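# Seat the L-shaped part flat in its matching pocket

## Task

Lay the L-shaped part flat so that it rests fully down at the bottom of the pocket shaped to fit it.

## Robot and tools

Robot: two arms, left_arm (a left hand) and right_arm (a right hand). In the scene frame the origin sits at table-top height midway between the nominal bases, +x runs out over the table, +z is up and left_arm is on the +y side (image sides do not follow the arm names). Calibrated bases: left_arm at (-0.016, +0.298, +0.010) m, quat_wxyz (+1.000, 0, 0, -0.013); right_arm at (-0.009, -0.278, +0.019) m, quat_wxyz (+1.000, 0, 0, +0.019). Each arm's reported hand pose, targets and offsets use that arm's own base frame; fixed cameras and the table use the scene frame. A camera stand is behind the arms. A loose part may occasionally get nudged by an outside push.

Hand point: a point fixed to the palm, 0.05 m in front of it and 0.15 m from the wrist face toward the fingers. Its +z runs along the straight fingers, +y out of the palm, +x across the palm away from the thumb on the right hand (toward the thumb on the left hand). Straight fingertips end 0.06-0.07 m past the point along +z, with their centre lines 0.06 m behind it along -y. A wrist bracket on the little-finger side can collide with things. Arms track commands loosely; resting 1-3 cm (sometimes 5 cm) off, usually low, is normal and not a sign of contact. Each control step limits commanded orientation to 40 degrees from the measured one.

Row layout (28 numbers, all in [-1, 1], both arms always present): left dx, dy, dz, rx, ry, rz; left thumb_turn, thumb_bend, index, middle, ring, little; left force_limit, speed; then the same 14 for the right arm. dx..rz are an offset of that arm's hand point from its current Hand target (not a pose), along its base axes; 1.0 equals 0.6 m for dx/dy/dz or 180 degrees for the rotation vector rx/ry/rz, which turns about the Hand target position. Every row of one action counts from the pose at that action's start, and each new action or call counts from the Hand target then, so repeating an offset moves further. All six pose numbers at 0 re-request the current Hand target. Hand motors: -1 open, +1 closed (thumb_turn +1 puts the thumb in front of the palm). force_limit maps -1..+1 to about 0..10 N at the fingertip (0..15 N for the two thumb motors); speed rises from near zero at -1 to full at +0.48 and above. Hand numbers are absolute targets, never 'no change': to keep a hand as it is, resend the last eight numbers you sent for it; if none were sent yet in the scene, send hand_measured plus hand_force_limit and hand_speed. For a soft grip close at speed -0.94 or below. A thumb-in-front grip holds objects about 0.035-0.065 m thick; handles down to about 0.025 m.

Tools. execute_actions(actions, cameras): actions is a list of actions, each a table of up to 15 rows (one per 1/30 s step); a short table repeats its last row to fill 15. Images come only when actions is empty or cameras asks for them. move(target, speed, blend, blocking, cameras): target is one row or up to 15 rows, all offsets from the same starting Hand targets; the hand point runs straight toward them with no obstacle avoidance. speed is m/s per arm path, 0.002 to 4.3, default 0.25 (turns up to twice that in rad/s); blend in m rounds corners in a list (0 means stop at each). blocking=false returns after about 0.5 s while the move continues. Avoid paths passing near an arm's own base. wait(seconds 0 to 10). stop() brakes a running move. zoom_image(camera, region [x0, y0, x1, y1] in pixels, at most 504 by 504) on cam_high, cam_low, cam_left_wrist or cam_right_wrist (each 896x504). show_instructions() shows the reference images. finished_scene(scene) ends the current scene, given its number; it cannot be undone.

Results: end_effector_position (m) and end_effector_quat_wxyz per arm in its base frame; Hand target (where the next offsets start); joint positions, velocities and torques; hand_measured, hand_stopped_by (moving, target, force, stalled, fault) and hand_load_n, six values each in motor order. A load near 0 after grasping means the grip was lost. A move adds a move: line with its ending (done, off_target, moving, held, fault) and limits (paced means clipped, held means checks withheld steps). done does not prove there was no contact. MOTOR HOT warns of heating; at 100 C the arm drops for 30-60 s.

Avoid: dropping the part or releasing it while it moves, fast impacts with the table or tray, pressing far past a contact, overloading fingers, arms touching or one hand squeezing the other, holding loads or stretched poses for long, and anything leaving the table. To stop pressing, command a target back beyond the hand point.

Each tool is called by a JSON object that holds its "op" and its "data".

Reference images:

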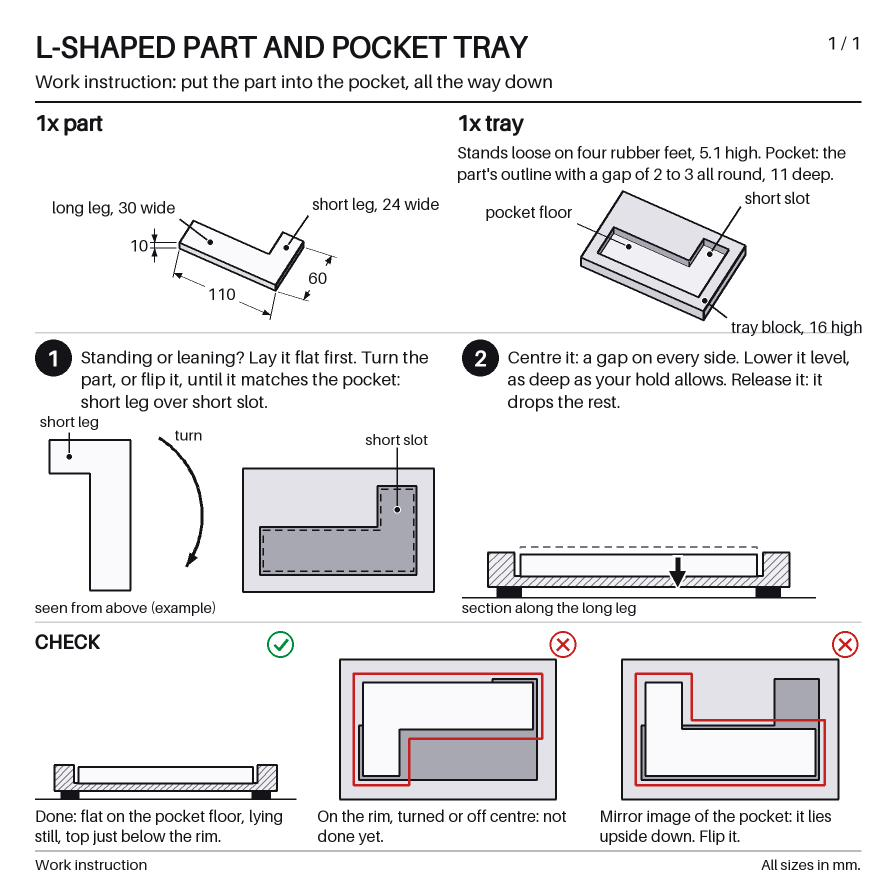

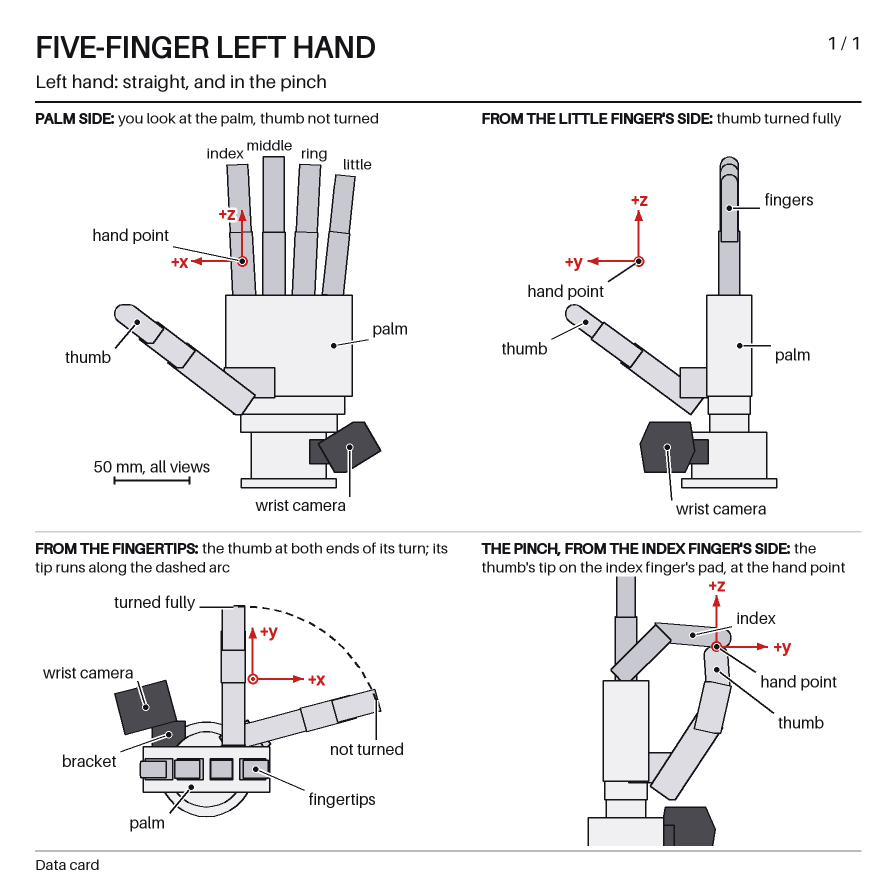

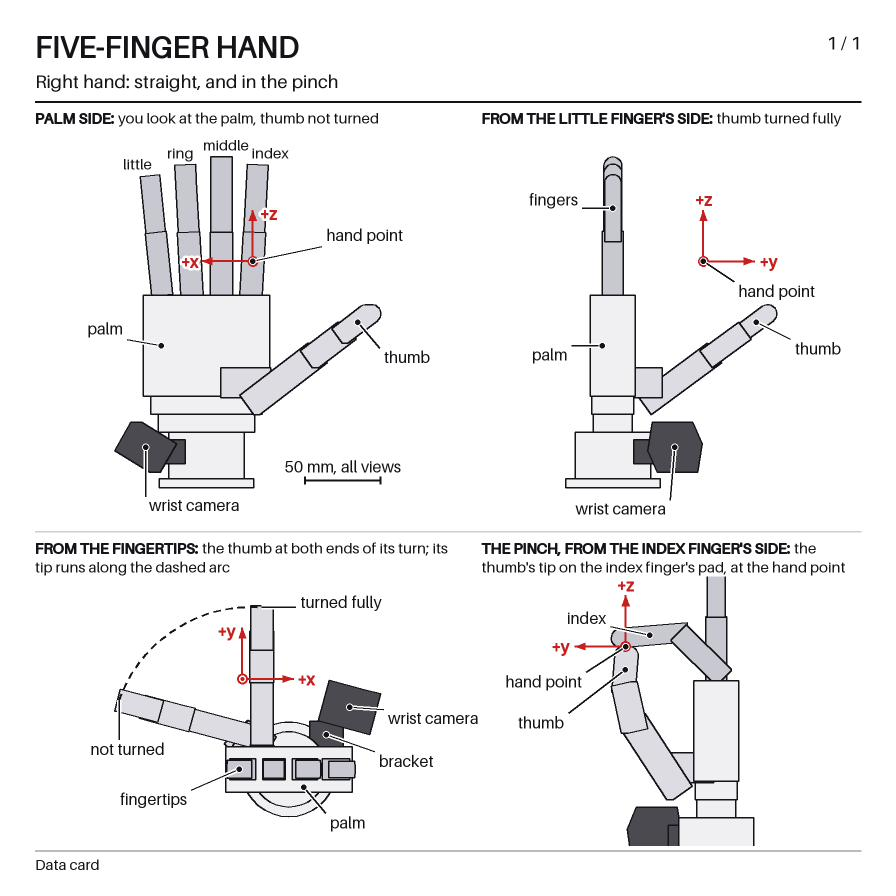

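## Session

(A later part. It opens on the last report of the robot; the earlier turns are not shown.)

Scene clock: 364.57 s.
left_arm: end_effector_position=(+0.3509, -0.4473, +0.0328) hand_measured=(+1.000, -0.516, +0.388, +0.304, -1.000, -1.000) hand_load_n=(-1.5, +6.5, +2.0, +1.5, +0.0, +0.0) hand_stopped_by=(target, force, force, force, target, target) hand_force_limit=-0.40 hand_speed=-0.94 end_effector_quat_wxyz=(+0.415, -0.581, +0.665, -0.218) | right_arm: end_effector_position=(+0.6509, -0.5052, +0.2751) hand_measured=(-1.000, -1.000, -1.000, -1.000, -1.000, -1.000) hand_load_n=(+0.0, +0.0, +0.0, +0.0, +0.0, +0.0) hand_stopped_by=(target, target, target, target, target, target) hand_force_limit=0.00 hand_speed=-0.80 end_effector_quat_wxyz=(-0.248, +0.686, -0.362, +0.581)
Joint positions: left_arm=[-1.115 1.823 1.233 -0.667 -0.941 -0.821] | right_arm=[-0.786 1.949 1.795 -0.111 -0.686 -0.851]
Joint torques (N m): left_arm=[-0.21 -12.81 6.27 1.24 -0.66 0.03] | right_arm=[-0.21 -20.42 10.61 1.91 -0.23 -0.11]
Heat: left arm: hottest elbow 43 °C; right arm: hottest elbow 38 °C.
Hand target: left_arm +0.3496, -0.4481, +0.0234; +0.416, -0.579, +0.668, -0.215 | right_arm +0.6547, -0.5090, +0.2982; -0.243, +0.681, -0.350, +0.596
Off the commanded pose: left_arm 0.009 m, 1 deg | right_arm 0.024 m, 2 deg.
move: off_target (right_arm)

{"op": "move", "data": {"target": [[0,0,0.004,0,0,0,1,-0.516,0.25,0.17,-1,-1,-0.7,-0.9,0,0,0,0,0,0,-1,-1,-1,-1,-1,-1,0,-0.8],[0,0,0.004,0,0,0,1,-0.25,0.25,0.17,-1,-1,-0.7,-0.92,0,0,0,0,0,0,-1,-1,-1,-1,-1,-1,0,-0.8]], "speed": 0.03, "cameras": ["cam_left_wrist","cam_low"]}}

{"op": "zoom_image", "data": {"camera": "cam_low", "region": [390, 230, 510, 330]}}

Scene clock: 372.90 s.
left_arm: end_effector_position=(+0.3509, -0.4473, +0.0328) hand_measured=(+1.000, -0.388, +0.250, +0.170, -1.000, -1.000) hand_load_n=(+0.0, +2.5, +2.0, +0.0, +0.0, +0.0) hand_stopped_by=(target, force, target, target, target, target) hand_force_limit=-0.70 hand_speed=-0.92 end_effector_quat_wxyz=(+0.415, -0.581, +0.665, -0.218) | right_arm: end_effector_position=(+0.6509, -0.5052, +0.2751) hand_measured=(-1.000, -1.000, -1.000, -1.000, -1.000, -1.000) hand_load_n=(+0.0, +0.0, +0.0, +0.0, +0.0, +0.0) hand_stopped_by=(target, target, target, target, target, target) hand_force_limit=0.00 hand_speed=-0.80 end_effector_quat_wxyz=(-0.248, +0.686, -0.362, +0.581)
Joint positions: left_arm=[-1.115 1.823 1.233 -0.667 -0.941 -0.821] | right_arm=[-0.786 1.949 1.795 -0.111 -0.686 -0.851]
Joint torques (N m): left_arm=[-0.26 -12.92 6.45 0.99 -0.67 0.03] | right_arm=[-0.21 -20.13 10.52 1.89 -0.25 -0.1]
Heat: left arm: hottest elbow 42 °C; right arm: hottest elbow 38 °C.
Hand target: left_arm +0.3496, -0.4481, +0.0259; +0.416, -0.579, +0.668, -0.215 | right_arm +0.6547, -0.5090, +0.2982; -0.243, +0.681, -0.350, +0.596
Off the commanded pose: left_arm 0.007 m, 1 deg | right_arm 0.024 m, 2 deg.
move: off_target (right_arm)
camera_calibration:
cam_left_wrist: T_world_to_cam=[[0.608787, -0.454416, 0.650295, -0.431707], [-0.498792, -0.856662, -0.131669, -0.202666], [0.616916, -0.244204, -0.748184, -0.188883], [0, 0, 0, 1]] pos_world=[0.278254, -0.415917, 0.112733]
Images, in order (width x height): cam_low 896x504, cam_left_wrist 896x504.

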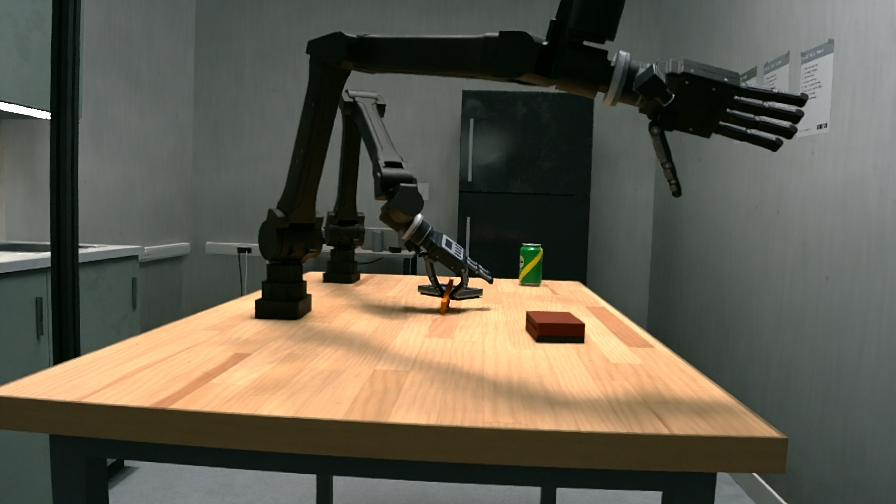

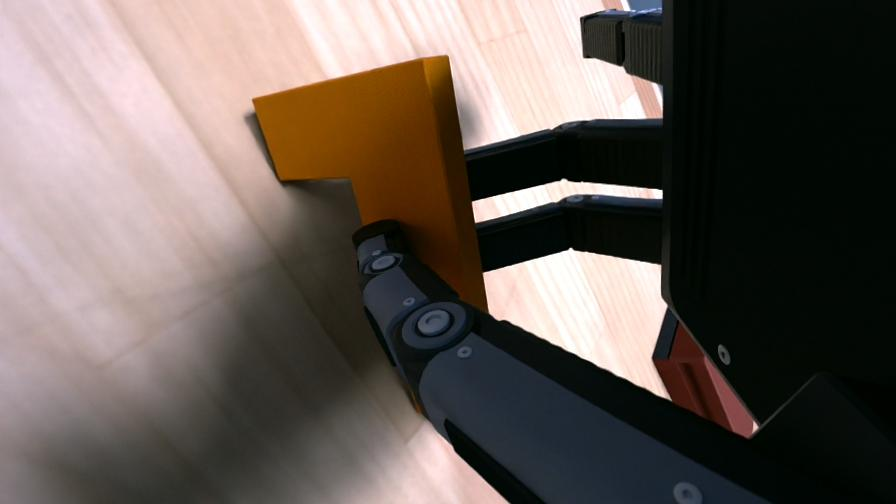

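Scaled by 4.200 from the camera's 896x504 image, which has a finer 1280x720 frame.

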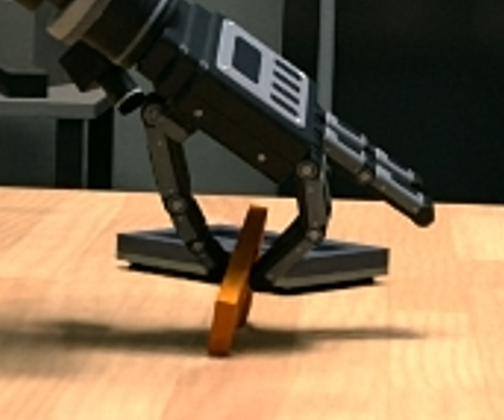

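{"op": "move", "data": {"target": [[0,0,0.004,0,0,0,1,-0.388,0.08,0.0,-1,-1,-0.7,-0.9,0,0,0,0,0,0,-1,-1,-1,-1,-1,-1,0,-0.8],[0,0,0.004,0,0,0,1,-0.1,0.08,0.0,-1,-1,-0.8,-0.92,0,0,0,0,0,0,-1,-1,-1,-1,-1,-1,0,-0.8]], "speed": 0.03, "cameras": ["cam_left_wrist","cam_low"]}}

{"op": "zoom_image", "data": {"camera": "cam_low", "region": [390, 230, 510, 330]}}

Scene clock: 379.17 s.
left_arm: end_effector_position=(+0.3509, -0.4473, +0.0328) hand_measured=(+1.000, -0.100, +0.080, +0.000, -1.000, -1.000) hand_load_n=(+0.0, +0.0, +0.0, +0.0, +0.0, +0.0) hand_stopped_by=(target, target, target, target, target, target) hand_force_limit=-0.80 hand_speed=-0.92 end_effector_quat_wxyz=(+0.415, -0.581, +0.665, -0.218) | right_arm: end_effector_position=(+0.6509, -0.5052, +0.2751) hand_measured=(-1.000, -1.000, -1.000, -1.000, -1.000, -1.000) hand_load_n=(+0.0, +0.0, +0.0, +0.0, -0.5, +0.0) hand_stopped_by=(target, target, target, target, target, target) hand_force_limit=0.00 hand_speed=-0.80 end_effector_quat_wxyz=(-0.248, +0.686, -0.362, +0.581)
Joint positions: left_arm=[-1.115 1.823 1.233 -0.667 -0.941 -0.821] | right_arm=[-0.786 1.949 1.795 -0.111 -0.686 -0.851]
Joint torques (N m): left_arm=[-0.21 -13.22 6.6 0.75 -0.67 0.03] | right_arm=[-0.03 -20.25 10.56 1.89 -0.24 -0.11]
Heat: left arm: hottest elbow 41 °C; right arm: hottest elbow 38 °C.
Hand target: left_arm +0.3496, -0.4481, +0.0283; +0.416, -0.579, +0.668, -0.215 | right_arm +0.6547, -0.5090, +0.2982; -0.243, +0.681, -0.350, +0.596
Off the commanded pose: left_arm 0.005 m, 1 deg | right_arm 0.024 m, 2 deg.
move: off_target (right_arm)
camera_calibration:
cam_left_wrist: T_world_to_cam=[[0.608787, -0.454416, 0.650295, -0.431707], [-0.498792, -0.856662, -0.131669, -0.202666], [0.616916, -0.244204, -0.748184, -0.188883], [0, 0, 0, 1]] pos_world=[0.278254, -0.415917, 0.112733]
Images, in order (width x height): cam_low 896x504, cam_left_wrist 896x504.

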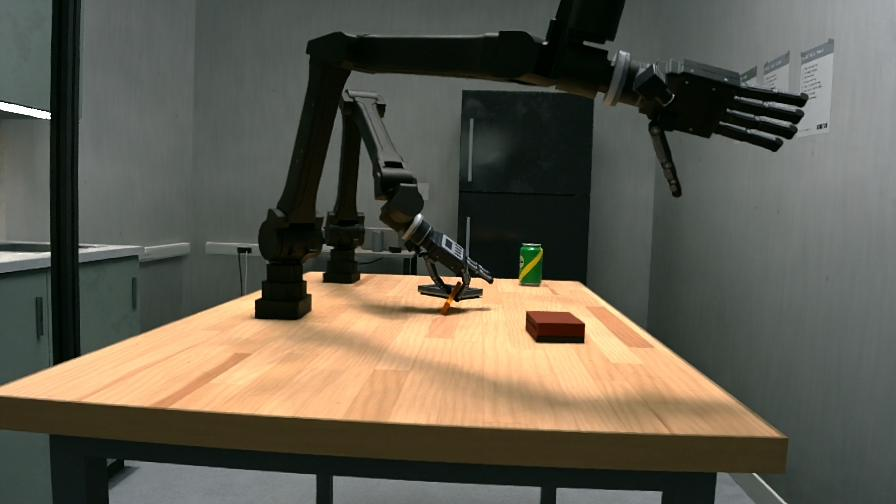

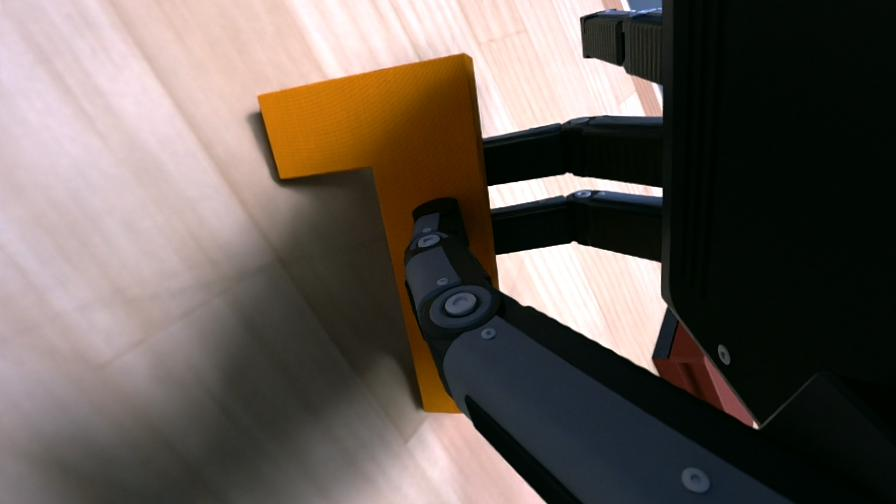

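Scaled by 4.200 from the camera's 896x504 image, which has a finer 1280x720 frame.

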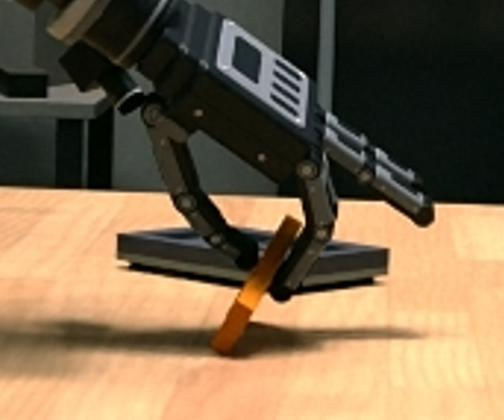

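{"op": "move", "data": {"target": [[0,0,0.0,0,0,0,1,-0.7,0.06,-0.02,-1,-1,-0.5,-0.7,0,0,0,0,0,0,-1,-1,-1,-1,-1,-1,0,-0.8],[0,0,0.0,0,0,0,-0.6,-0.7,0.06,-0.02,-1,-1,-0.5,-0.7,0,0,0,0,0,0,-1,-1,-1,-1,-1,-1,0,-0.8],[0.0333,0,-0.033,0,0,0,-0.6,-0.7,0.06,-0.02,-1,-1,-0.5,-0.7,0,0,0,0,0,0,-1,-1,-1,-1,-1,-1,0,-0.8]], "speed": 0.03, "cameras": ["cam_left_wrist","cam_low"]}}

{"op": "zoom_image", "data": {"camera": "cam_low", "region": [390, 230, 510, 330]}}

Scene clock: 394.57 s.
left_arm: end_effector_position=(+0.3649, -0.4492, +0.0155) hand_measured=(-0.600, -0.700, +0.060, -0.020, -1.000, -1.000) hand_load_n=(+0.0, +0.0, +0.0, +0.0, +0.0, +0.0) hand_stopped_by=(target, target, target, target, target, target) hand_force_limit=-0.50 hand_speed=-0.70 end_effector_quat_wxyz=(+0.415, -0.579, +0.666, -0.219) | right_arm: end_effector_position=(+0.6509, -0.5052, +0.2751) hand_measured=(-1.000, -1.000, -1.000, -1.000, -1.000, -1.000) hand_load_n=(+0.0, +0.0, +0.0, -0.5, +0.0, +0.0) hand_stopped_by=(target, target, target, target, target, target) hand_force_limit=0.00 hand_speed=-0.80 end_effector_quat_wxyz=(-0.248, +0.686, -0.362, +0.581)
Joint positions: left_arm=[-1.093 1.861 1.233 -0.593 -0.933 -0.776] | right_arm=[-0.786 1.949 1.795 -0.111 -0.686 -0.851]
Joint torques (N m): left_arm=[0.85 -13.16 6.68 1.33 -0.51 0.11] | right_arm=[0.03 -20.07 10.52 1.84 -0.25 -0.1]
Heat: left arm: hottest elbow 40 °C; right arm: hottest elbow 38 °C.
Hand target: left_arm +0.3695, -0.4481, +0.0085; +0.416, -0.579, +0.668, -0.215 | right_arm +0.6547, -0.5090, +0.2982; -0.243, +0.681, -0.350, +0.596
Off the commanded pose: left_arm 0.008 m, 1 deg | right_arm 0.024 m, 2 deg.
move: off_target (right_arm)
camera_calibration:
cam_left_wrist: T_world_to_cam=[[0.605419, -0.45821, 0.650777, -0.430411], [-0.503087, -0.853908, -0.133211, -0.196727], [0.616743, -0.246749, -0.747491, -0.211994], [0, 0, 0, 1]] pos_world=[0.292354, -0.417515, 0.095432]
Images, in order (width x height): cam_low 896x504, cam_left_wrist 896x504.

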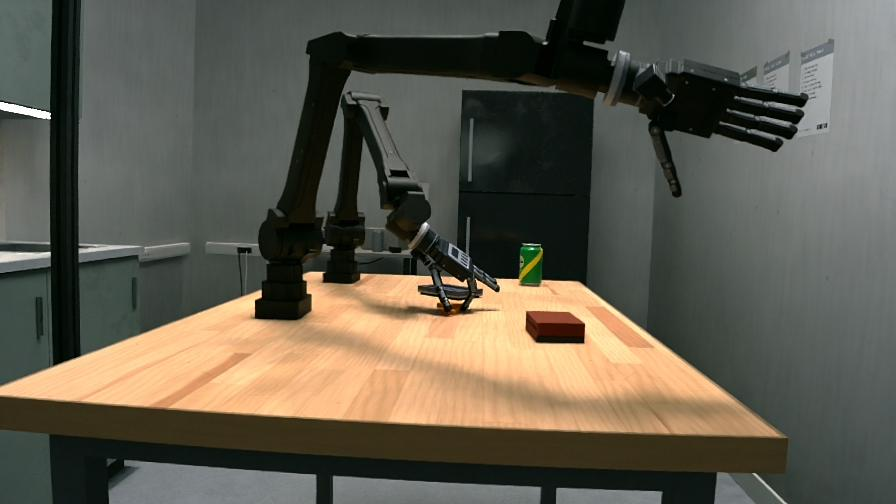

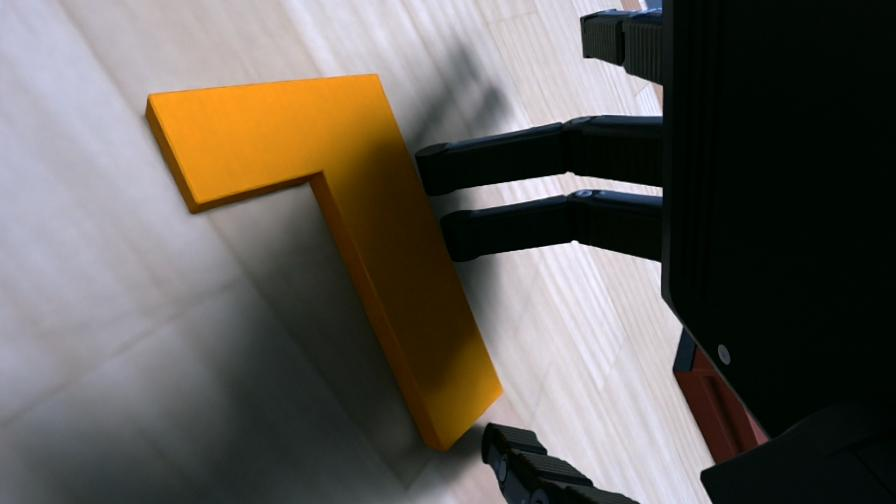

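Scaled by 4.200 from the camera's 896x504 image, which has a finer 1280x720 frame.

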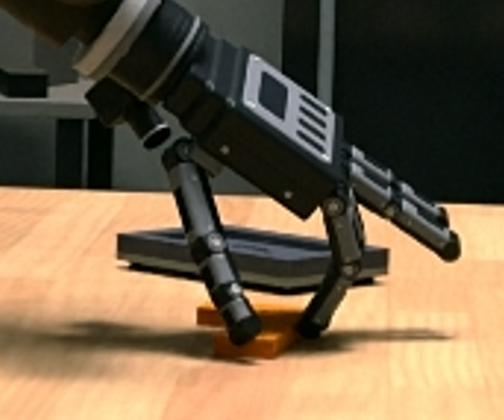

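{"op": "move", "data": {"target": [[0.0417,0,0.005,0,0,0,-0.6,-0.7,0.06,-0.02,-1,-1,-0.5,-0.7,0,0,0,0,0,0,-1,-1,-1,-1,-1,-1,0,-0.8],[0.06,-0.01,0.2,0,0,0,-0.6,-0.7,0.06,-0.02,-1,-1,-0.5,-0.7,-0.06,0.1,0,0,0,0,-1,-1,-1,-1,-1,-1,0,-0.8],[0.083,0.58,0.486,0,0,0.167,-0.6,-0.7,0.06,-0.02,-1,-1,-0.5,-0.7,-0.258,0.432,-0.03,0.065,0.057,-0.0625,-1,-1,-1,-1,-1,-1,0,-0.8]], "speed": [0.08,0.12,0.25], "blend": [0.005,0.03,0], "cameras": ["cam_high"]}}

Scene clock: 437.23 s.
left_arm: end_effector_position=(+0.4173, -0.0974, +0.2877) hand_measured=(-0.600, -0.700, +0.060, -0.020, -1.000, -1.000) hand_load_n=(+0.0, +0.0, +0.0, +0.0, +0.0, +0.0) hand_stopped_by=(target, target, target, target, target, target) hand_force_limit=-0.50 hand_speed=-0.70 end_effector_quat_wxyz=(-0.457, +0.733, -0.495, +0.091) | right_arm: end_effector_position=(+0.5015, -0.2572, +0.2863) hand_measured=(-1.000, -1.000, -1.000, -1.000, -1.000, -1.000) hand_load_n=(+0.0, +0.0, +0.0, +0.0, +0.0, +0.0) hand_stopped_by=(target, target, target, target, target, target) hand_force_limit=0.00 hand_speed=-0.80 end_effector_quat_wxyz=(-0.216, +0.664, -0.488, +0.524)
Joint positions: left_arm=[-0.502 1.24 1.267 -1.205 -0.913 -0.69] | right_arm=[-0.548 1.246 1.076 -0.212 -0.283 -0.658]
Joint torques (N m): left_arm=[-0.15 -7.3 9.7 0.59 -0.5 0.1] | right_arm=[0.97 -9.93 7.98 1.21 -0.05 -0.03]
Heat: left arm: hottest elbow 39 °C; right arm: hottest elbow 39 °C.
Hand target: left_arm +0.4193, -0.1000, +0.3000; -0.458, +0.732, -0.495, +0.100 | right_arm +0.5000, -0.2498, +0.2802; -0.220, +0.665, -0.494, +0.515
Off the commanded pose: left_arm 0.013 m, 1 deg | right_arm 0.010 m, 1 deg.
move: off_target (left_arm)
Images, in order (width x height): cam_high 896x504.

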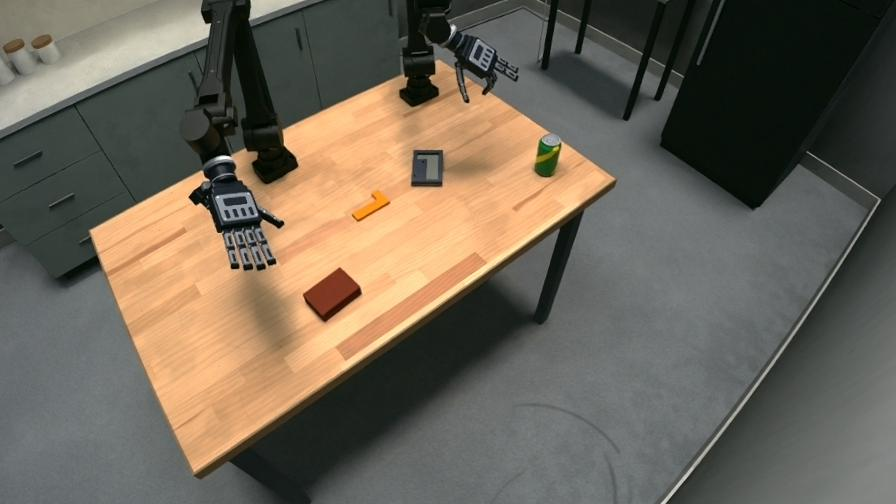

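{"op": "move", "data": {"target": [-0.167,0.733,0.033,0,0,0.22,-1,-1,-1,-1,-1,-1,0,-0.8,-0.2345,0.638,-0.28,0.0651,0.0571,-0.0624,1,-0.9,0.1,0.1,-1,-1,-0.4,-0.3], "speed": 0.22, "cameras": ["cam_right_wrist","cam_high"]}}

{"op": "zoom_image", "data": {"camera": "cam_high", "region": [340, 120, 470, 240]}}

Scene clock: 450.00 s.
left_arm: end_effector_position=(+0.3068, +0.3309, +0.2946) hand_measured=(-1.000, -1.000, -1.000, -1.000, -1.000, -1.000) hand_load_n=(-0.5, +0.0, +0.0, +0.0, -0.5, +0.0) hand_stopped_by=(target, target, target, target, target, target) hand_force_limit=0.00 hand_speed=-0.80 end_effector_quat_wxyz=(-0.445, +0.863, -0.224, -0.077) | right_arm: end_effector_position=(+0.3570, +0.1301, +0.1071) hand_measured=(+1.000, -0.900, +0.100, +0.100, -1.000, -1.000) hand_load_n=(+0.0, +0.0, +0.0, +0.0, +0.0, +0.0) hand_stopped_by=(target, target, target, target, target, target) hand_force_limit=-0.40 hand_speed=-0.30 end_effector_quat_wxyz=(-0.187, +0.635, -0.621, +0.419)
Joint positions: left_arm=[0.633 1.16 1.198 -0.878 -0.653 -0.172] | right_arm=[0.6 1.078 0.633 -0.443 0.729 0.308]
Joint torques (N m): left_arm=[0.03 -5.77 12.16 2.07 -0.26 0.1] | right_arm=[0.56 -5.83 8.42 0.58 0.53 0.04]
Heat: left arm: hottest elbow 40 °C; right arm: hottest elbow 39 °C.
Hand target: left_arm +0.3191, +0.3397, +0.3199; -0.464, +0.856, -0.218, -0.061 | right_arm +0.3592, +0.1332, +0.1124; -0.190, +0.631, -0.624, +0.419
Off the commanded pose: left_arm 0.029 m, 3 deg | right_arm 0.006 m, 1 deg.
move: off_target (left_arm)
camera_calibration:
cam_right_wrist: T_world_to_cam=[[-0.625374, -0.375007, -0.684308, 0.349719], [-0.419604, 0.900983, -0.110281, 0.0440521], [0.657906, 0.218171, -0.720806, -0.0755817], [0, 0, 0, 1]] pos_world=[0.286915, 0.107947, 0.189694]
Images, in order (width x height): cam_high 896x504, cam_right_wrist 896x504.

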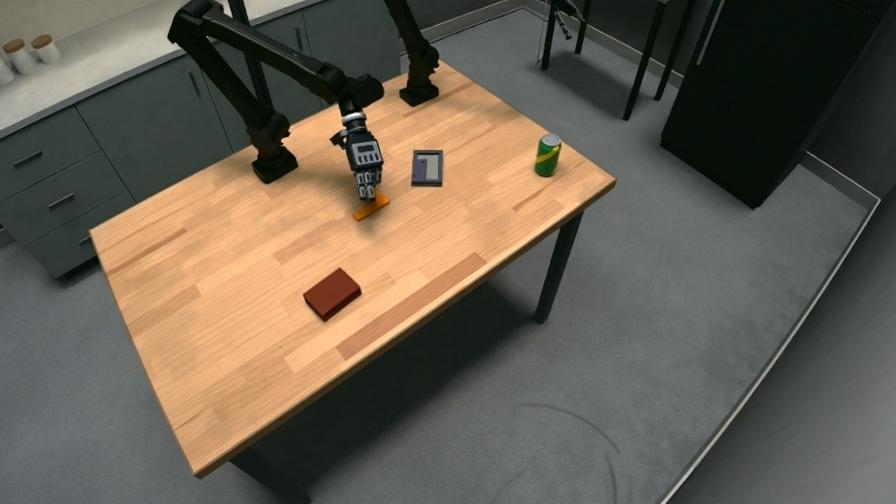

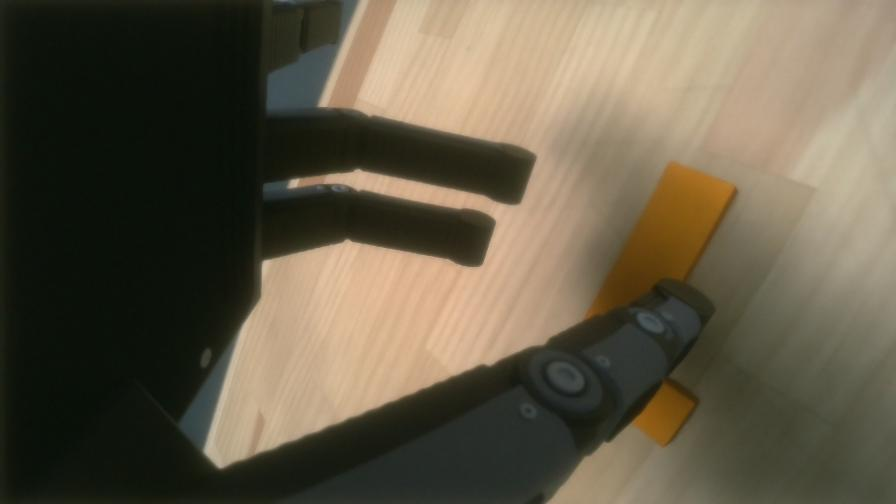

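Scaled by 3.877 from the camera's 896x504 image, which has a finer 1280x720 frame.

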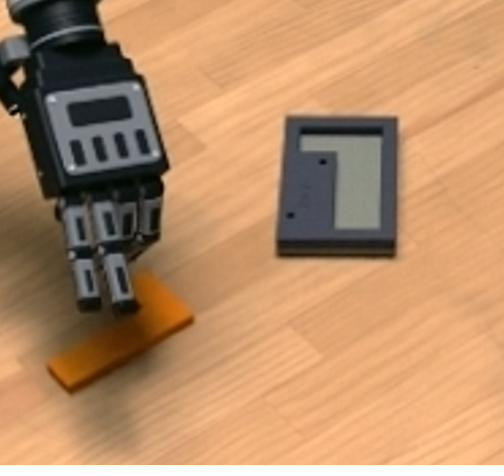

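{"op": "zoom_image", "data": {"camera": "cam_right_wrist", "region": [560, 130, 820, 470]}}

Scaled by 1.482 from the camera's 896x504 image, which has a finer 1280x720 frame.

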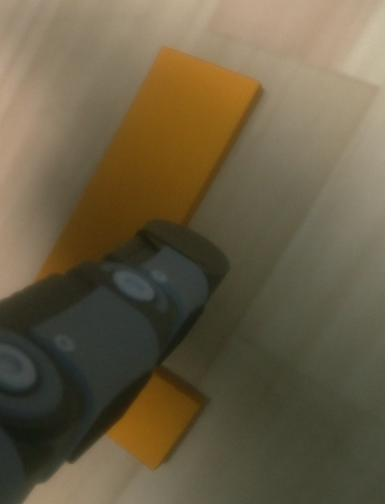

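{"op": "move", "data": {"target": [0,0,0,0,0,0,-1,-1,-1,-1,-1,-1,0,-0.8,0.0147,0.0322,-0.124,0,0,0.0606,1,-0.9,0.1,0.1,-1,-1,-0.4,-0.3], "speed": 0.1, "cameras": ["cam_right_wrist"]}}

{"op": "zoom_image", "data": {"camera": "cam_right_wrist", "region": [440, 0, 896, 400]}}

Scene clock: 480.13 s.
left_arm: end_effector_position=(+0.3068, +0.3309, +0.2946) hand_measured=(-1.000, -1.000, -1.000, -1.000, -1.000, -1.000) hand_load_n=(+0.0, +0.0, +0.0, +0.0, +0.0, +0.0) hand_stopped_by=(target, target, target, target, target, target) hand_force_limit=0.00 hand_speed=-0.80 end_effector_quat_wxyz=(-0.445, +0.863, -0.224, -0.077) | right_arm: end_effector_position=(+0.3651, +0.1568, +0.0386) hand_measured=(+1.000, -0.900, +0.100, +0.100, -1.000, -1.000) hand_load_n=(+0.0, +0.0, +0.0, +0.0, +0.0, +0.0) hand_stopped_by=(target, target, target, target, target, target) hand_force_limit=-0.40 hand_speed=-0.30 end_effector_quat_wxyz=(-0.228, +0.690, -0.561, +0.396)
Joint positions: left_arm=[0.633 1.16 1.198 -0.878 -0.653 -0.172] | right_arm=[0.6 1.229 0.51 -0.062 0.594 0.142]
Joint torques (N m): left_arm=[0.03 -5.77 12.16 2.09 -0.26 0.11] | right_arm=[-0.97 -6.48 5.91 2.11 0.19 -0.28]
Heat: left arm: hottest elbow 42 °C; right arm: hottest elbow 38 °C.
Hand target: left_arm +0.3191, +0.3397, +0.3199; -0.464, +0.856, -0.218, -0.061 | right_arm +0.3679, +0.1525, +0.0378; -0.229, +0.688, -0.561, +0.399
Off the commanded pose: left_arm 0.029 m, 3 deg | right_arm 0.005 m, 1 deg.
move: off_target (left_arm)
camera_calibration:
cam_right_wrist: T_world_to_cam=[[-0.547352, -0.477115, -0.687581, 0.30556], [-0.580523, 0.808238, -0.0987117, 0.0886744], [0.602826, 0.345127, -0.719367, -0.136023], [0, 0, 0, 1]] pos_world=[0.300724, 0.121062, 0.120999]
Images, in order (width x height): cam_right_wrist 896x504.

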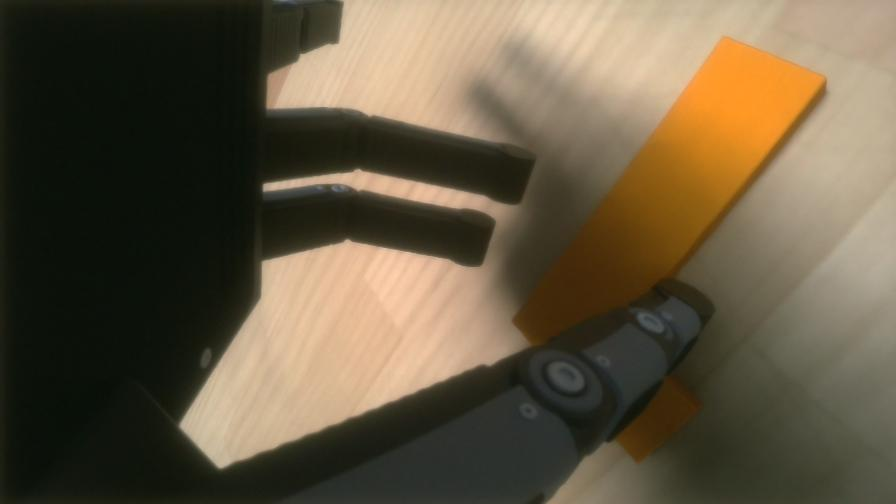

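Scaled by 1.105 from the camera's 896x504 image, which has a finer 1280x720 frame.

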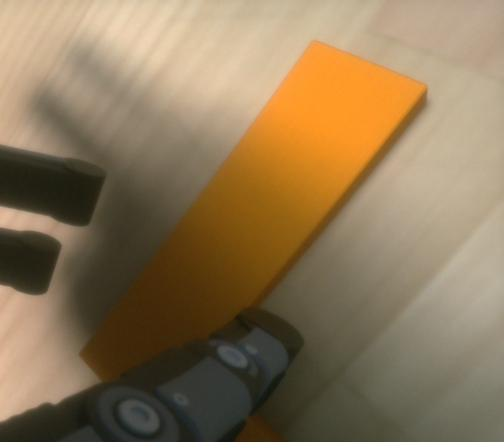

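{"op": "move", "data": {"target": [0,0,0,0,0,0,-1,-1,-1,-1,-1,-1,0,-0.8,0.0005,-0.0133,-0.0463,0,0,0,1,-0.9,0.1,0.1,-1,-1,-0.4,-0.3], "speed": 0.06}}

Scene clock: 491.20 s.
left_arm: end_effector_position=(+0.3068, +0.3309, +0.2946) hand_measured=(-1.000, -1.000, -1.000, -1.000, -1.000, -1.000) hand_load_n=(+0.0, +0.0, +0.0, +0.0, -0.5, +0.0) hand_stopped_by=(target, target, target, target, target, target) hand_force_limit=0.00 hand_speed=-0.80 end_effector_quat_wxyz=(-0.445, +0.863, -0.224, -0.077) | right_arm: end_effector_position=(+0.3658, +0.1499, +0.0114) hand_measured=(+1.000, -0.900, +0.100, +0.100, -1.000, -1.000) hand_load_n=(+0.0, +0.0, +0.0, +0.0, +0.0, +0.0) hand_stopped_by=(target, target, target, target, target, target) hand_force_limit=-0.40 hand_speed=-0.30 end_effector_quat_wxyz=(-0.229, +0.690, -0.561, +0.396)
Joint positions: left_arm=[0.633 1.16 1.198 -0.878 -0.653 -0.172] | right_arm=[0.579 1.298 0.464 0.066 0.578 0.122]
Joint torques (N m): left_arm=[0.09 -5.83 12.16 2.09 -0.26 0.11] | right_arm=[-1.49 -6.65 5.3 2.15 0.17 -0.22]
Heat: left arm: hottest elbow 43 °C; right arm: hottest elbow 37 °C.
Hand target: left_arm +0.3191, +0.3397, +0.3199; -0.464, +0.856, -0.218, -0.061 | right_arm +0.3684, +0.1445, +0.0102; -0.229, +0.688, -0.561, +0.399
Off the commanded pose: left_arm 0.029 m, 3 deg | right_arm 0.006 m, 0 deg.
move: off_target (left_arm)

{"op": "move", "data": {"target": [[0,0,0,0,0,0,-1,-1,-1,-1,-1,-1,0,-0.8,0,0,-0.012,0,0,0,1,-0.9,0.1,0.1,-1,-1,-0.4,-0.3],[0,0,0,0,0,0,-1,-1,-1,-1,-1,-1,0,-0.8,0,0,-0.012,0,0,0,1,-0.82,0.15,0.15,-1,-1,-0.4,-0.7],[0,0,0,0,0,0,-1,-1,-1,-1,-1,-1,0,-0.8,0,0,-0.018,0,0,0,1,-0.82,0.15,0.15,-1,-1,-0.4,-0.7]], "speed": 0.04, "cameras": ["cam_right_wrist"]}}

Scene clock: 498.13 s.
left_arm: end_effector_position=(+0.3068, +0.3309, +0.2946) hand_measured=(-1.000, -1.000, -1.000, -1.000, -1.000, -1.000) hand_load_n=(+0.0, +0.0, +0.0, +0.0, +0.0, +0.0) hand_stopped_by=(target, target, target, target, target, target) hand_force_limit=0.00 hand_speed=-0.80 end_effector_quat_wxyz=(-0.445, +0.863, -0.224, -0.077) | right_arm: end_effector_position=(+0.3679, +0.1514, +0.0033) hand_measured=(+1.000, -0.820, +0.150, +0.150, -1.000, -1.000) hand_load_n=(+0.0, +0.0, +0.0, +0.5, +0.0, +0.0) hand_stopped_by=(target, target, target, target, target, target) hand_force_limit=-0.40 hand_speed=-0.70 end_effector_quat_wxyz=(-0.232, +0.689, -0.561, +0.396)
Joint positions: left_arm=[0.633 1.16 1.198 -0.878 -0.653 -0.172] | right_arm=[0.579 1.331 0.457 0.113 0.578 0.122]
Joint torques (N m): left_arm=[0.03 -5.77 12.15 2.09 -0.26 0.1] | right_arm=[-1.2 -6.65 4.74 2.15 0.16 -0.24]
Heat: left arm: hottest elbow 43 °C; right arm: hottest elbow 37 °C.
Hand target: left_arm +0.3191, +0.3397, +0.3199; -0.464, +0.856, -0.218, -0.061 | right_arm +0.3683, +0.1445, -0.0008; -0.229, +0.688, -0.561, +0.399
Off the commanded pose: left_arm 0.029 m, 3 deg | right_arm 0.008 m, 0 deg.
move: off_target (left_arm)
camera_calibration:
cam_right_wrist: T_world_to_cam=[[-0.540895, -0.475222, -0.693971, 0.277584], [-0.581933, 0.807168, -0.0991669, 0.0918949], [0.607277, 0.350206, -0.713141, -0.163708], [0, 0, 0, 1]] pos_world=[0.303037, 0.115071, 0.0850011]
Images, in order (width x height): cam_right_wrist 896x504.

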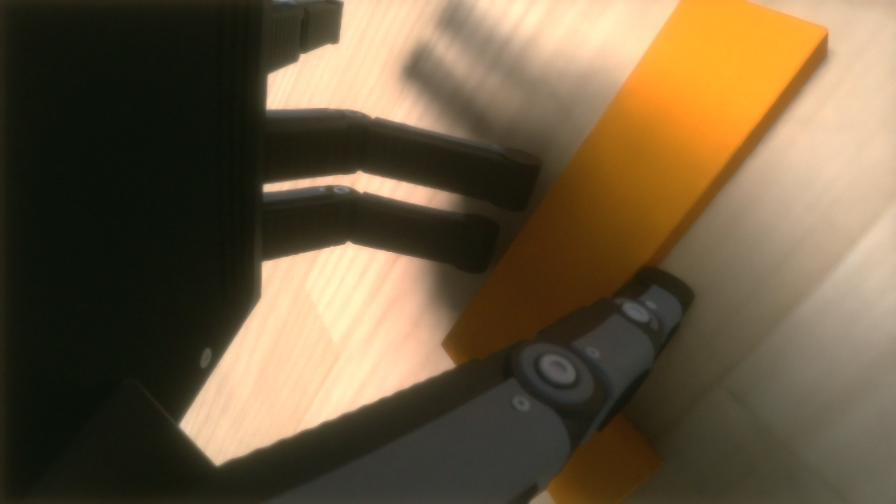

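{"op": "move", "data": {"target": [0,0,0,0,0,0,-1,-1,-1,-1,-1,-1,0,-0.8, 0,0,0,0,0,0,1,-0.82,0.5,0.5,-1,-1,-0.4,-0.94], "speed": 0.05, "cameras": ["cam_right_wrist"]}}

Scene clock: 522.00 s.
left_arm: end_effector_position=(+0.3068, +0.3309, +0.2946) hand_measured=(-1.000, -1.000, -1.000, -1.000, -1.000, -1.000) hand_load_n=(+0.0, -0.5, +0.0, -0.5, +0.0, +0.0) hand_stopped_by=(target, target, target, target, target, target) hand_force_limit=0.00 hand_speed=-0.80 end_effector_quat_wxyz=(-0.445, +0.863, -0.224, -0.077) | right_arm: end_effector_position=(+0.3685, +0.1517, +0.0038) hand_measured=(+1.000, -0.820, +0.500, +0.500, -1.000, -1.000) hand_load_n=(+0.0, +0.0, +0.0, +0.0, +0.0, +0.0) hand_stopped_by=(target, target, target, target, target, target) hand_force_limit=-0.40 hand_speed=-0.94 end_effector_quat_wxyz=(-0.233, +0.689, -0.560, +0.397)
Joint positions: left_arm=[0.633 1.16 1.198 -0.878 -0.653 -0.172] | right_arm=[0.579 1.331 0.457 0.117 0.578 0.12]
Joint torques (N m): left_arm=[0.03 -5.77 12.16 2.09 -0.26 0.11] | right_arm=[-1.26 -6.71 4.7 1.94 0.16 -0.22]
Heat: left arm: hottest elbow 44 °C; right arm: hottest elbow 36 °C.
Hand target: left_arm +0.3191, +0.3397, +0.3199; -0.464, +0.856, -0.218, -0.061 | right_arm +0.3682, +0.1445, -0.0008; -0.229, +0.688, -0.561, +0.399
Off the commanded pose: left_arm 0.029 m, 3 deg | right_arm 0.008 m, 1 deg.
move: off_target (left_arm)
camera_calibration:
cam_right_wrist: T_world_to_cam=[[-0.538578, -0.475568, -0.695534, 0.277576], [-0.58254, 0.806576, -0.10041, 0.0923564], [0.608753, 0.351098, -0.711442, -0.164505], [0, 0, 0, 1]] pos_world=[0.303441, 0.115271, 0.0853011]
Images, in order (width x height): cam_right_wrist 896x504.

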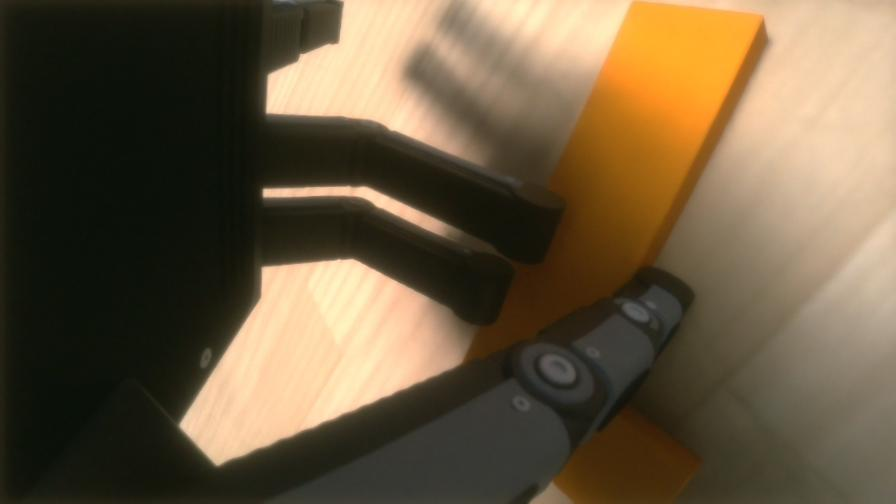

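{"op": "zoom_image", "data": {"camera": "cam_right_wrist", "region": [400, 120, 780, 380]}}

Scaled by 1.326 from the camera's 896x504 image, which has a finer 1280x720 frame.

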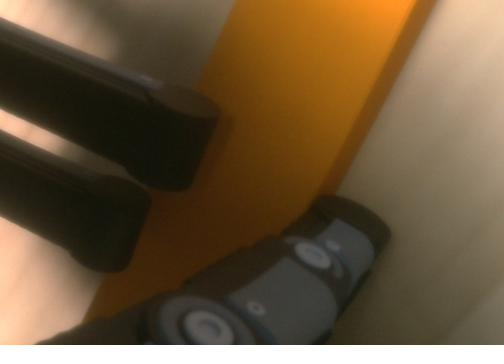

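{"op": "move", "data": {"target": [[0,0,0,0,0,0,-1,-1,-1,-1,-1,-1,0,-0.8, 0,0,0,0,0,0,1,-0.82,0.12,0.12,-1,-1,-0.4,-0.7],[0,0,0,0,0,0,-1,-1,-1,-1,-1,-1,0,-0.8, 0,0,-0.0075,0,0,0,1,-0.82,0.12,0.12,-1,-1,-0.4,-0.7]], "speed": 0.05, "cameras": ["cam_right_wrist"]}}

Scene clock: 548.00 s.
left_arm: end_effector_position=(+0.3068, +0.3309, +0.2946) hand_measured=(-1.000, -1.000, -1.000, -1.000, -1.000, -1.000) hand_load_n=(+0.0, +0.0, +0.0, +0.0, -0.5, +0.0) hand_stopped_by=(target, target, target, target, target, target) hand_force_limit=0.00 hand_speed=-0.80 end_effector_quat_wxyz=(-0.445, +0.863, -0.224, -0.077) | right_arm: end_effector_position=(+0.3704, +0.1529, +0.0030) hand_measured=(+1.000, -0.820, +0.120, +0.120, -1.000, -1.000) hand_load_n=(+0.0, +0.0, -2.0, +0.0, +0.0, +0.0) hand_stopped_by=(target, target, target, target, target, target) hand_force_limit=-0.40 hand_speed=-0.70 end_effector_quat_wxyz=(-0.237, +0.687, -0.560, +0.398)
Joint positions: left_arm=[0.633 1.16 1.198 -0.878 -0.653 -0.172] | right_arm=[0.579 1.339 0.456 0.135 0.578 0.119]
Joint torques (N m): left_arm=[0.03 -5.77 12.16 2.07 -0.26 0.11] | right_arm=[-1.26 -6.24 4.38 1.94 0.18 -0.21]
Heat: left arm: hottest elbow 45 °C; right arm: hottest elbow 35 °C.
Hand target: left_arm +0.3191, +0.3397, +0.3199; -0.464, +0.856, -0.218, -0.061 | right_arm +0.3682, +0.1445, -0.0052; -0.229, +0.688, -0.561, +0.399
Off the commanded pose: left_arm 0.029 m, 3 deg | right_arm 0.012 m, 1 deg.
move: off_target (left_arm, right_arm)
camera_calibration:
cam_right_wrist: T_world_to_cam=[[-0.533323, -0.472875, -0.701396, 0.276342], [-0.582135, 0.806761, -0.101272, 0.0922669], [0.613748, 0.354296, -0.705541, -0.168901], [0, 0, 0, 1]] pos_world=[0.304754, 0.116079, 0.0840026]
Images, in order (width x height): cam_right_wrist 896x504.

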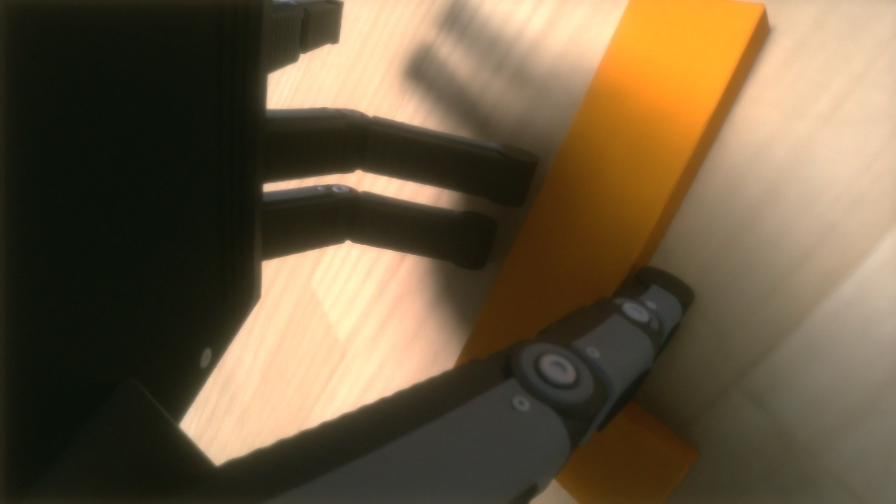

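{"op": "move", "data": {"target": [0,0,0,0,0,0,-1,-1,-1,-1,-1,-1,0,-0.8, -0.004,0,-0.008,0,0,0,1,-0.82,0.12,0.12,-1,-1,-0.4,-0.7], "speed": 0.05, "cameras": []}}

Scene clock: 555.63 s.
left_arm: end_effector_position=(+0.3068, +0.3309, +0.2946) hand_measured=(-1.000, -1.000, -1.000, -1.000, -1.000, -1.000) hand_load_n=(+0.0, +0.0, +0.0, +0.0, +0.0, +0.0) hand_stopped_by=(target, target, target, target, target, target) hand_force_limit=0.00 hand_speed=-0.80 end_effector_quat_wxyz=(-0.445, +0.863, -0.224, -0.077) | right_arm: end_effector_position=(+0.3704, +0.1525, +0.0024) hand_measured=(+1.000, -0.820, +0.120, +0.120, -1.000, -1.000) hand_load_n=(-0.5, +1.0, -3.0, +0.0, +0.0, +0.0) hand_stopped_by=(target, target, target, target, target, target) hand_force_limit=-0.40 hand_speed=-0.70 end_effector_quat_wxyz=(-0.241, +0.684, -0.560, +0.400)
Joint positions: left_arm=[0.633 1.16 1.198 -0.878 -0.653 -0.172] | right_arm=[0.579 1.34 0.447 0.155 0.579 0.119]
Joint torques (N m): left_arm=[0.03 -5.83 12.16 2.07 -0.26 0.11] | right_arm=[-0.85 -5.19 4.26 2 0.23 -0.18]
Heat: left arm: hottest elbow 45 °C; right arm: hottest elbow 35 °C.
Hand target: left_arm +0.3191, +0.3397, +0.3199; -0.464, +0.856, -0.218, -0.061 | right_arm +0.3658, +0.1445, -0.0101; -0.229, +0.688, -0.561, +0.399
Off the commanded pose: left_arm 0.029 m, 3 deg | right_arm 0.016 m, 1 deg.
move: off_target (left_arm, right_arm)
No camera images: "cameras" was empty.

{"op": "move", "data": {"target": [0,0,0,0,0,0,-1,-1,-1,-1,-1,-1,0,-0.8, 0.004,0,0.010,0,0,0,1,-0.70,0.15,0.15,-1,-1,-0.4,-0.9], "speed": 0.05, "cameras": ["cam_right_wrist"]}}

Scene clock: 568.80 s.
left_arm: end_effector_position=(+0.3068, +0.3309, +0.2946) hand_measured=(-1.000, -1.000, -1.000, -1.000, -1.000, -1.000) hand_load_n=(+0.0, +0.0, +0.0, +0.0, +0.0, +0.0) hand_stopped_by=(target, target, target, target, target, target) hand_force_limit=0.00 hand_speed=-0.80 end_effector_quat_wxyz=(-0.445, +0.863, -0.224, -0.077) | right_arm: end_effector_position=(+0.3704, +0.1525, +0.0024) hand_measured=(+1.000, -0.710, +0.150, +0.150, -1.000, -1.000) hand_load_n=(+2.5, +4.5, +0.0, +3.5, +0.0, +0.0) hand_stopped_by=(target, force, target, target, target, target) hand_force_limit=-0.40 hand_speed=-0.90 end_effector_quat_wxyz=(-0.241, +0.684, -0.560, +0.400)
Joint positions: left_arm=[0.633 1.16 1.198 -0.878 -0.653 -0.172] | right_arm=[0.579 1.34 0.447 0.155 0.579 0.119]
Joint torques (N m): left_arm=[0.03 -5.83 12.16 2.09 -0.26 0.11] | right_arm=[-1.32 -6.42 5.07 1.03 0.11 -0.21]
Heat: left arm: hottest elbow 45 °C; right arm: hottest elbow 34 °C.
Hand target: left_arm +0.3191, +0.3397, +0.3199; -0.464, +0.856, -0.218, -0.061 | right_arm +0.3682, +0.1445, -0.0040; -0.229, +0.688, -0.561, +0.399
Off the commanded pose: left_arm 0.029 m, 3 deg | right_arm 0.011 m, 1 deg.
move: off_target (left_arm, right_arm)
camera_calibration:
cam_right_wrist: T_world_to_cam=[[-0.527098, -0.469058, -0.708627, 0.272882], [-0.580387, 0.807801, -0.102994, 0.0917187], [0.62074, 0.356991, -0.698026, -0.172219], [0, 0, 0, 1]] pos_world=[0.303971, 0.115387, 0.0826046]
Images, in order (width x height): cam_right_wrist 896x504.

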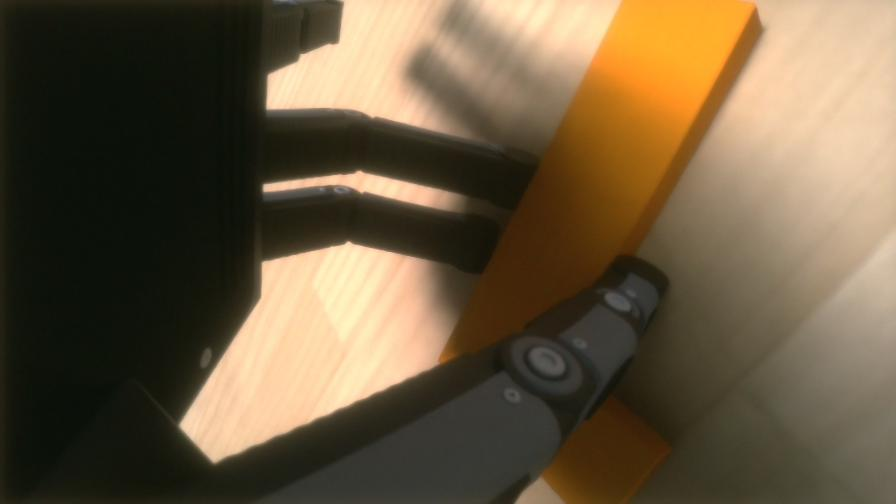

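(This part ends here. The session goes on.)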